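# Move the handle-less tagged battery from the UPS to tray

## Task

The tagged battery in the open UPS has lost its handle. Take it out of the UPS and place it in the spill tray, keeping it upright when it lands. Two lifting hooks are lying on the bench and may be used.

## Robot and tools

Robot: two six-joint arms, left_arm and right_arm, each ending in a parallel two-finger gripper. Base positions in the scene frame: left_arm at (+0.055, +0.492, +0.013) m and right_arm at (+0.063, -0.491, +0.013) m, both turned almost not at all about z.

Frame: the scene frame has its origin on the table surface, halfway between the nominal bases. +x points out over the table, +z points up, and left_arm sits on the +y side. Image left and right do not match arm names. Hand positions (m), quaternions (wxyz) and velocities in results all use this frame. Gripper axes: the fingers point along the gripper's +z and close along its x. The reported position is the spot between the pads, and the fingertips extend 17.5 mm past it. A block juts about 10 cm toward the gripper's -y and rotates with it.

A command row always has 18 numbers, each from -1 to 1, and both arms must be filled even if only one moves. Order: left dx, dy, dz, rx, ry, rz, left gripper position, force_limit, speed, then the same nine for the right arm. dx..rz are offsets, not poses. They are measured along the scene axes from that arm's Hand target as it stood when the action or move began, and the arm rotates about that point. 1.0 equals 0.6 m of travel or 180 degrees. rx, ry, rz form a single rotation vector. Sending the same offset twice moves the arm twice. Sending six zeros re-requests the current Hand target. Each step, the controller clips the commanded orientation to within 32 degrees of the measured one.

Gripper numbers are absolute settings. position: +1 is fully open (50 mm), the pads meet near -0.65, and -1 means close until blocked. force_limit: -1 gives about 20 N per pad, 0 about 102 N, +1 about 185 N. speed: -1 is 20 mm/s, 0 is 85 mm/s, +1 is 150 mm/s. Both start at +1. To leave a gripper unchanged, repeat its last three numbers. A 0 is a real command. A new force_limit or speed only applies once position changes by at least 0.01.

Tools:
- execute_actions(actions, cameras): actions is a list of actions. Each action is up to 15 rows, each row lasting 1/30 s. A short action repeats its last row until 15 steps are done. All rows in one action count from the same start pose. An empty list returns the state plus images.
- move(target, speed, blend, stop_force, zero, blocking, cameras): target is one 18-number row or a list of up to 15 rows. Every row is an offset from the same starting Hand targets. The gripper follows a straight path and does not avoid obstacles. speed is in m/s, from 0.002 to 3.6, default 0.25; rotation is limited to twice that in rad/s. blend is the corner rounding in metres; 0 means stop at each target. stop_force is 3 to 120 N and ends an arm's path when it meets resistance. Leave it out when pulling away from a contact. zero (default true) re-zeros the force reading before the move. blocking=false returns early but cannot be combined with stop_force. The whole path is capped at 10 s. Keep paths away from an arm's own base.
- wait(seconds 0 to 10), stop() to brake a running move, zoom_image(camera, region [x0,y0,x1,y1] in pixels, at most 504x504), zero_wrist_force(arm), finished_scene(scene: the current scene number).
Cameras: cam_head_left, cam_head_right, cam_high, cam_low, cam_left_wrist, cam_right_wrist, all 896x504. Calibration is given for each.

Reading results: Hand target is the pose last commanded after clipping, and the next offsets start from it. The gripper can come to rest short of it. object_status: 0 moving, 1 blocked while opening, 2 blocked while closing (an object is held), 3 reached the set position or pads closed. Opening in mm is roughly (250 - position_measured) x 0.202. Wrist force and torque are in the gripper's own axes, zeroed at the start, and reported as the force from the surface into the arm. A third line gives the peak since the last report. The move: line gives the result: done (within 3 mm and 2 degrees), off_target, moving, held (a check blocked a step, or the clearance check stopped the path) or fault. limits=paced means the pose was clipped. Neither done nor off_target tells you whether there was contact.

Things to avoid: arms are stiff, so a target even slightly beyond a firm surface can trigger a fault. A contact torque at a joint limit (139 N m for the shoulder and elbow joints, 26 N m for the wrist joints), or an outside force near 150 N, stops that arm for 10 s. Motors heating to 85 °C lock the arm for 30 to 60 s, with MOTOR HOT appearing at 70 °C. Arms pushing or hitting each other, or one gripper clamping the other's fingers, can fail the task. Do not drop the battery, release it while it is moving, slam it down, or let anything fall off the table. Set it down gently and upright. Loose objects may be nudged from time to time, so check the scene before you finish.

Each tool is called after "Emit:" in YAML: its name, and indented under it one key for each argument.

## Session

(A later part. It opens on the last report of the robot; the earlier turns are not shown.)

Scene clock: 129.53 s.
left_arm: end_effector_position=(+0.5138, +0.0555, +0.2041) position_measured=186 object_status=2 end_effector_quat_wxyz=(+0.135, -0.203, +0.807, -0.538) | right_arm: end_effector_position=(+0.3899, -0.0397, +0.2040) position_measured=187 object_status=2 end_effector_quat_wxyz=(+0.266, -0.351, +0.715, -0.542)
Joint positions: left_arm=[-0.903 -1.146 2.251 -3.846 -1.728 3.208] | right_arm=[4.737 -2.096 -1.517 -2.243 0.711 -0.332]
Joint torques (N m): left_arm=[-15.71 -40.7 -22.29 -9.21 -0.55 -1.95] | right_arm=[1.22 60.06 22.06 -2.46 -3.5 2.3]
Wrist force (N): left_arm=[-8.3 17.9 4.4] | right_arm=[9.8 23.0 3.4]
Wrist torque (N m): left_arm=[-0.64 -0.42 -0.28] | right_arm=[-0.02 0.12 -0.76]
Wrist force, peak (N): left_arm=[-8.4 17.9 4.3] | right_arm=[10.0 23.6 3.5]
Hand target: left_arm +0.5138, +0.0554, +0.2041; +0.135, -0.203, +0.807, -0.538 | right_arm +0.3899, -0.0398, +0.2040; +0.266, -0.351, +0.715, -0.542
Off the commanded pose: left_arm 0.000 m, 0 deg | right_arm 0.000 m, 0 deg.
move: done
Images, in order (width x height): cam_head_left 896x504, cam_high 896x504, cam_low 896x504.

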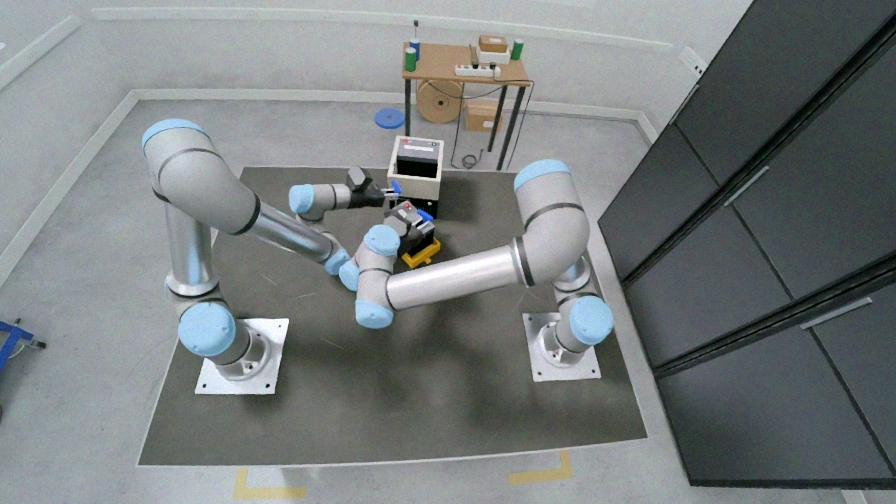

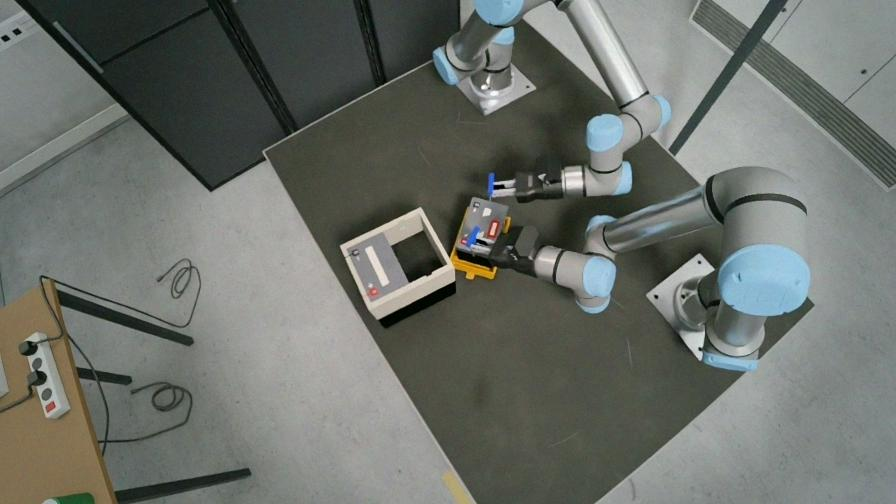

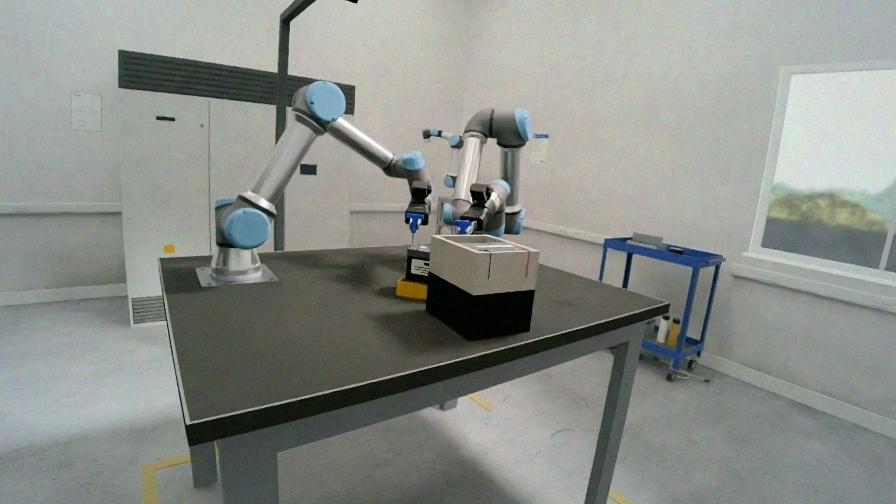

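Emit:
move:
  target:
    - [0,0,-0.1,0,0,0,-1,-0.5,-0.5,0,0,-0.1,0,0,0,-1,-0.5,-0.5]
  speed: 0.02
  stop_force: 8
  cameras: ["cam_high","cam_head_left"]

Emit:
zoom_image:
  camera: "cam_high"
  region: [440, 190, 520, 290]

Emit:
zoom_image:
  camera: "cam_head_left"
  region: [380, 190, 450, 280]

Scene clock: 133.40 s.
left_arm: end_effector_position=(+0.5138, +0.0554, +0.1653) position_measured=186 object_status=2 end_effector_quat_wxyz=(+0.135, -0.203, +0.807, -0.538) | right_arm: end_effector_position=(+0.3899, -0.0398, +0.1635) position_measured=187 object_status=2 end_effector_quat_wxyz=(+0.266, -0.351, +0.715, -0.542)
Joint positions: left_arm=[-0.903 -1.038 2.256 -3.959 -1.728 3.208] | right_arm=[4.737 -2.143 -1.559 -2.155 0.711 -0.332]
Joint torques (N m): left_arm=[-11.55 -36.01 -7.5 -9.84 -0.12 -0.89] | right_arm=[-10.89 65.65 34.44 -2.68 -5.99 0.39]
Wrist force (N): left_arm=[-7.0 14.3 3.0] | right_arm=[10.1 21.9 2.8]
Wrist torque (N m): left_arm=[-0.70 -0.39 -0.32] | right_arm=[-0.02 0.07 -0.74]
Wrist force, peak (N): left_arm=[-8.4 17.9 4.3] | right_arm=[9.4 23.6 3.4]
Hand target: left_arm +0.5138, +0.0554, +0.1653; +0.135, -0.203, +0.807, -0.538 (not the last commanded pose) | right_arm +0.3899, -0.0398, +0.1635; +0.266, -0.351, +0.715, -0.542 (not the last commanded pose)
Off the commanded pose: left_arm 0.021 m, 0 deg | right_arm 0.019 m, 0 deg.
move: contact (left_arm, right_arm)
Images, in order (width x height): cam_head_left 896x504, cam_high 896x504.

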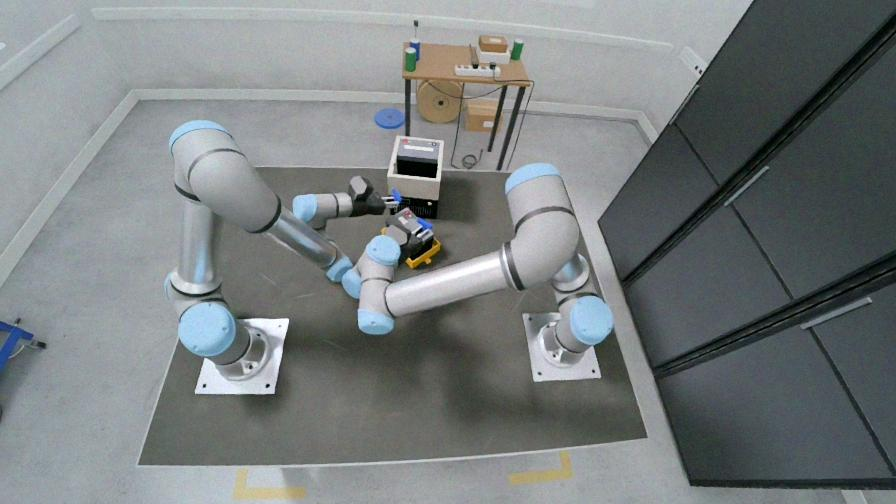

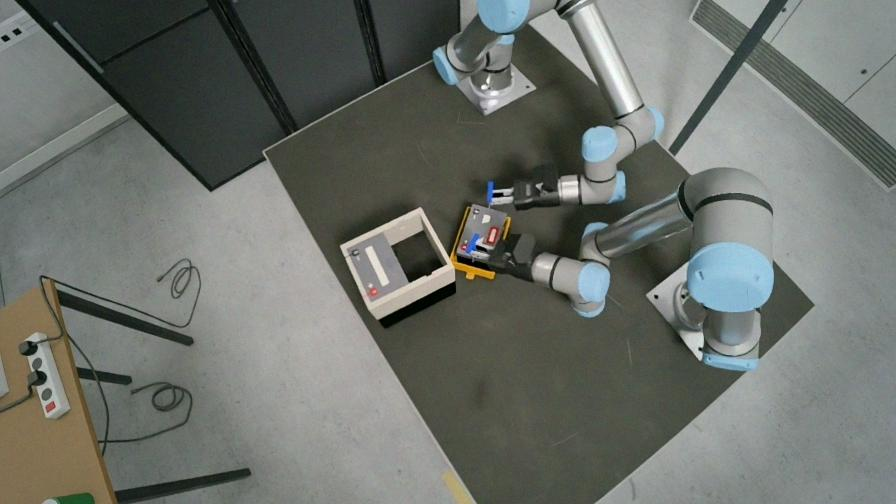

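Scaled by 5.040.

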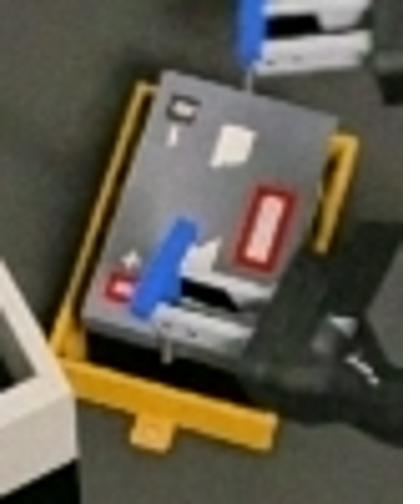

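Scaled by 5.600.

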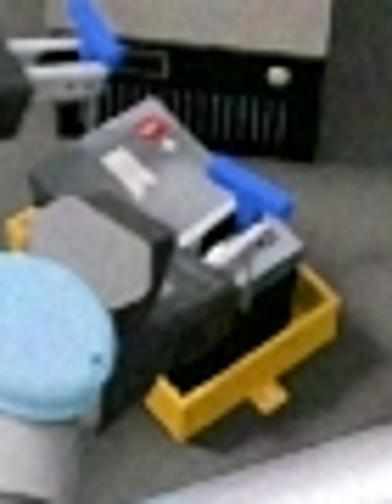

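Emit:
move:
  target:
    - [0,0,-0.02,0,0,0,-1,-0.5,-0.5,0,0,-0.017,0,0,0,-1,-0.5,-0.5]
  speed: 0.01

Scene clock: 135.23 s.
left_arm: end_effector_position=(+0.5138, +0.0554, +0.1532) position_measured=186 object_status=2 end_effector_quat_wxyz=(+0.135, -0.203, +0.807, -0.538) | right_arm: end_effector_position=(+0.3899, -0.0398, +0.1532) position_measured=187 object_status=2 end_effector_quat_wxyz=(+0.266, -0.351, +0.715, -0.542)
Joint positions: left_arm=[-0.903 -1.004 2.255 -3.993 -1.728 3.208] | right_arm=[4.737 -2.156 -1.568 -2.133 0.711 -0.332]
Joint torques (N m): left_arm=[-12.07 -39.97 -18.81 -2.57 -0.14 -0.61] | right_arm=[-10.72 49.06 15.53 2.89 -7.29 1.05]
Wrist force (N): left_arm=[-6.2 -0.7 -2.6] | right_arm=[18.4 -3.0 -5.5]
Wrist torque (N m): left_arm=[-0.60 -0.40 -0.40] | right_arm=[0.02 0.29 -0.90]
Wrist force, peak (N): left_arm=[-7.2 14.6 2.9] | right_arm=[9.7 22.2 2.8]
Hand target: left_arm +0.5138, +0.0554, +0.1533; +0.135, -0.203, +0.807, -0.538 | right_arm +0.3899, -0.0398, +0.1533; +0.266, -0.351, +0.715, -0.542
Off the commanded pose: left_arm 0.000 m, 0 deg | right_arm 0.000 m, 0 deg.
move: done

Emit:
move:
  target:
    - [0.0262,0.0207,0,0,0,0,-1,-0.5,-0.5,-0.0262,-0.0207,0,0,0,0,-1,-0.5,-0.5]
  speed: 0.02
  cameras: ["cam_high","cam_head_left","cam_right_wrist"]

Emit:
zoom_image:
  camera: "cam_high"
  region: [440, 180, 530, 290]

Scene clock: 136.93 s.
left_arm: end_effector_position=(+0.5296, +0.0679, +0.1533) position_measured=186 object_status=2 end_effector_quat_wxyz=(+0.135, -0.203, +0.807, -0.538) | right_arm: end_effector_position=(+0.3741, -0.0523, +0.1532) position_measured=187 object_status=2 end_effector_quat_wxyz=(+0.266, -0.351, +0.715, -0.542)
Joint positions: left_arm=[-0.851 -0.998 2.237 -3.976 -1.775 3.229] | right_arm=[4.764 -2.126 -1.616 -2.126 0.735 -0.315]
Joint torques (N m): left_arm=[-10.8 -28.67 -8.34 -3.69 1.95 -0.49] | right_arm=[-9.15 41.43 28.18 0.48 -2.27 0.47]
Wrist force (N): left_arm=[-0.8 1.1 -1.1] | right_arm=[2.6 2.6 0.5]
Wrist torque (N m): left_arm=[-0.51 -0.01 -0.85] | right_arm=[0.12 -0.32 -0.12]
Wrist force, peak (N): left_arm=[-6.6 -0.2 -2.5] | right_arm=[18.7 -3.1 -5.3]
Hand target: left_arm +0.5295, +0.0679, +0.1533; +0.135, -0.203, +0.807, -0.538 | right_arm +0.3742, -0.0522, +0.1533; +0.266, -0.351, +0.715, -0.542
Off the commanded pose: left_arm 0.000 m, 0 deg | right_arm 0.000 m, 0 deg.
move: done
camera_calibration:
cam_right_wrist: T_world_to_cam=[[-0.609402, -0.792738, 0.0140156, 0.193991], [-0.457924, 0.337479, -0.822444, 0.334904], [0.647252, -0.507617, -0.568673, -0.0521062], [0, 0, 0, 1]] pos_world=[0.305304, 0.0143106, 0.243089]
Images, in order (width x height): cam_head_left 896x504, cam_high 896x504, cam_right_wrist 896x504.

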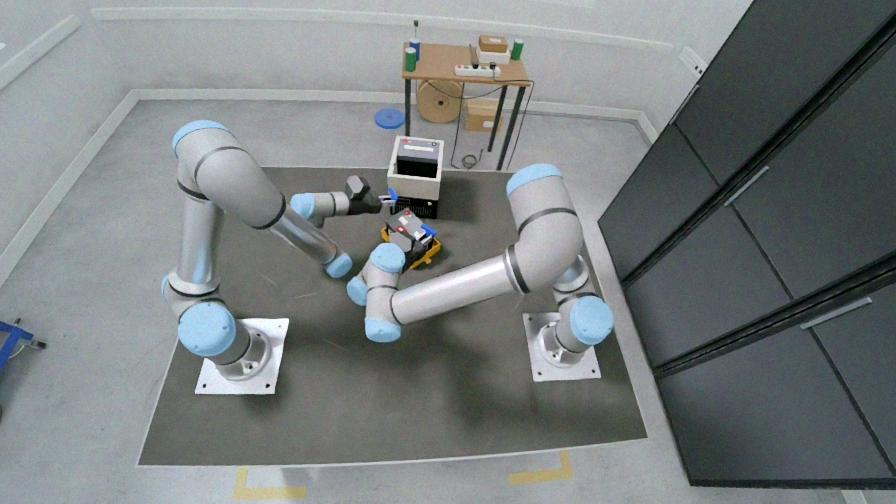

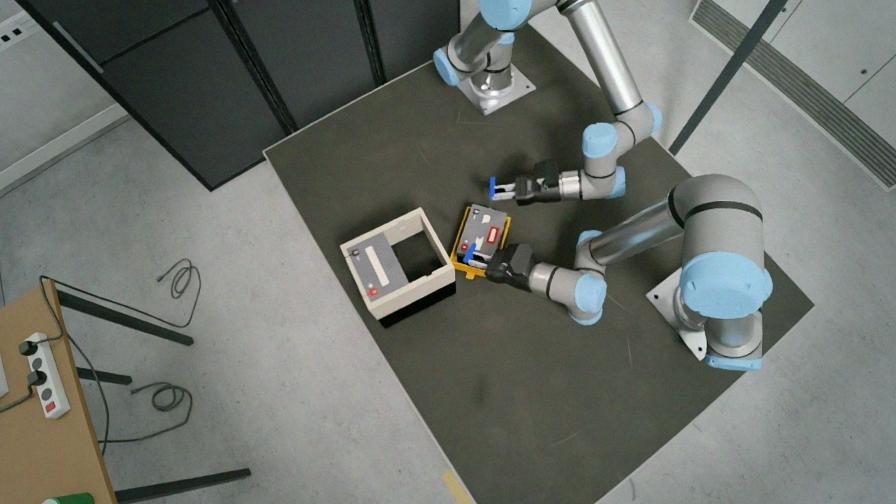

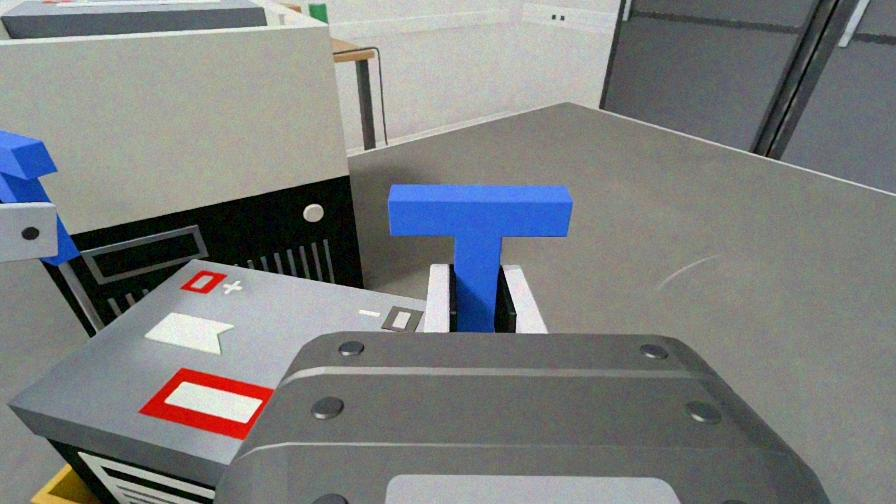

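Scaled by 4.582.

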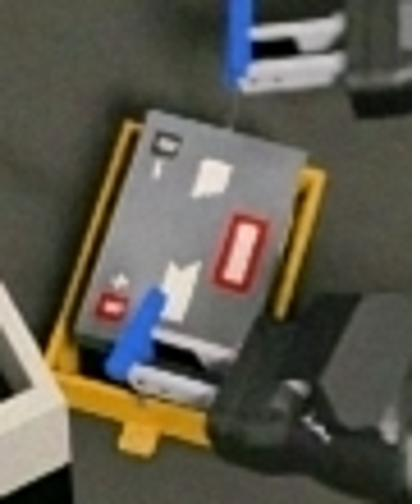

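Emit:
move:
  target:
    - [0,0,0.14,0,0,0,-1,-0.5,-0.5,0,0,0.14,0,0,0,-1,-0.5,-0.5]
    - [-0.08,0.2,0.14,0,0,0,-1,-0.5,-0.5,-0.13,-0.12,0.14,0,0,0,-1,-0.5,-0.5]
    - [-0.08,0.2,-0.07,0,0,0,-1,-0.5,-0.5,-0.13,-0.12,-0.07,0,0,0,-1,-0.5,-0.5]
  speed: 0.12
  blend: [0.02,0.02,0]
  cameras: ["cam_high"]

Emit:
zoom_image:
  camera: "cam_high"
  region: [440, 180, 530, 290]

Scene clock: 141.10 s.
left_arm: end_effector_position=(+0.4816, +0.1878, +0.1114) position_measured=186 object_status=2 end_effector_quat_wxyz=(+0.135, -0.203, +0.807, -0.538) | right_arm: end_effector_position=(+0.2962, -0.1243, +0.1113) position_measured=187 object_status=2 end_effector_quat_wxyz=(+0.266, -0.351, +0.715, -0.543)
Joint positions: left_arm=[-0.704 -0.916 2.49 -4.295 -1.91 3.29] | right_arm=[4.921 -2.043 -1.89 -1.992 0.88 -0.234]
Joint torques (N m): left_arm=[-10.99 -19.75 8.16 -4.82 1.15 -0.74] | right_arm=[-11.24 38.19 25.95 -0.58 -2.96 -3.11]
Wrist force (N): left_arm=[-0.8 1.2 -1.0] | right_arm=[2.5 2.0 0.4]
Wrist torque (N m): left_arm=[-0.49 0.00 -0.74] | right_arm=[0.04 -0.31 -0.12]
Wrist force, peak (N): left_arm=[-0.6 3.2 -0.1] | right_arm=[2.5 4.5 0.6]
Hand target: left_arm +0.4815, +0.1879, +0.1113; +0.135, -0.203, +0.807, -0.538 | right_arm +0.2962, -0.1242, +0.1113; +0.266, -0.351, +0.715, -0.542
Off the commanded pose: left_arm 0.000 m, 0 deg | right_arm 0.000 m, 0 deg.
move: done
Images, in order (width x height): cam_high 896x504.

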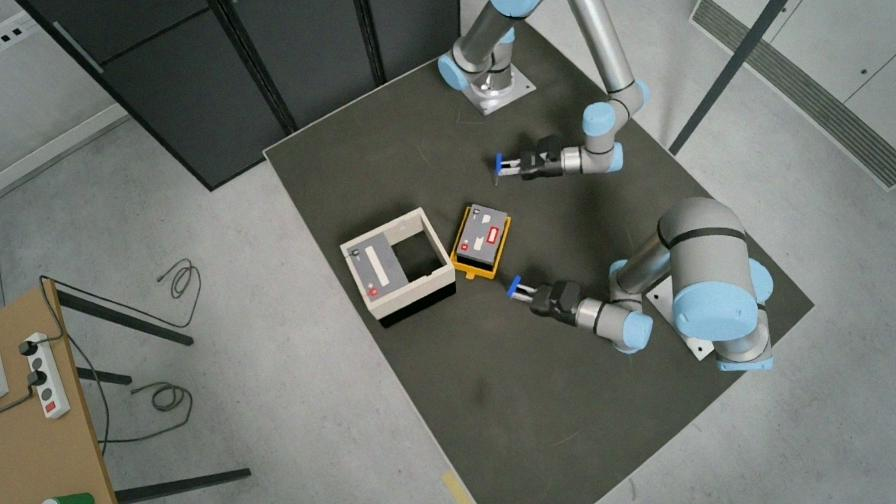

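Scaled by 4.582.

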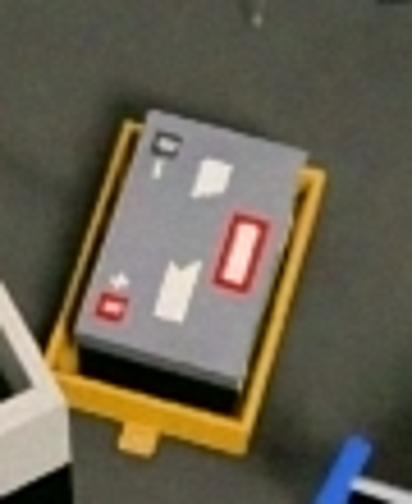

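Seated in the tray, upright.

Emit:
finished_scene:
  scene: 2

The scene is finished: the task was done.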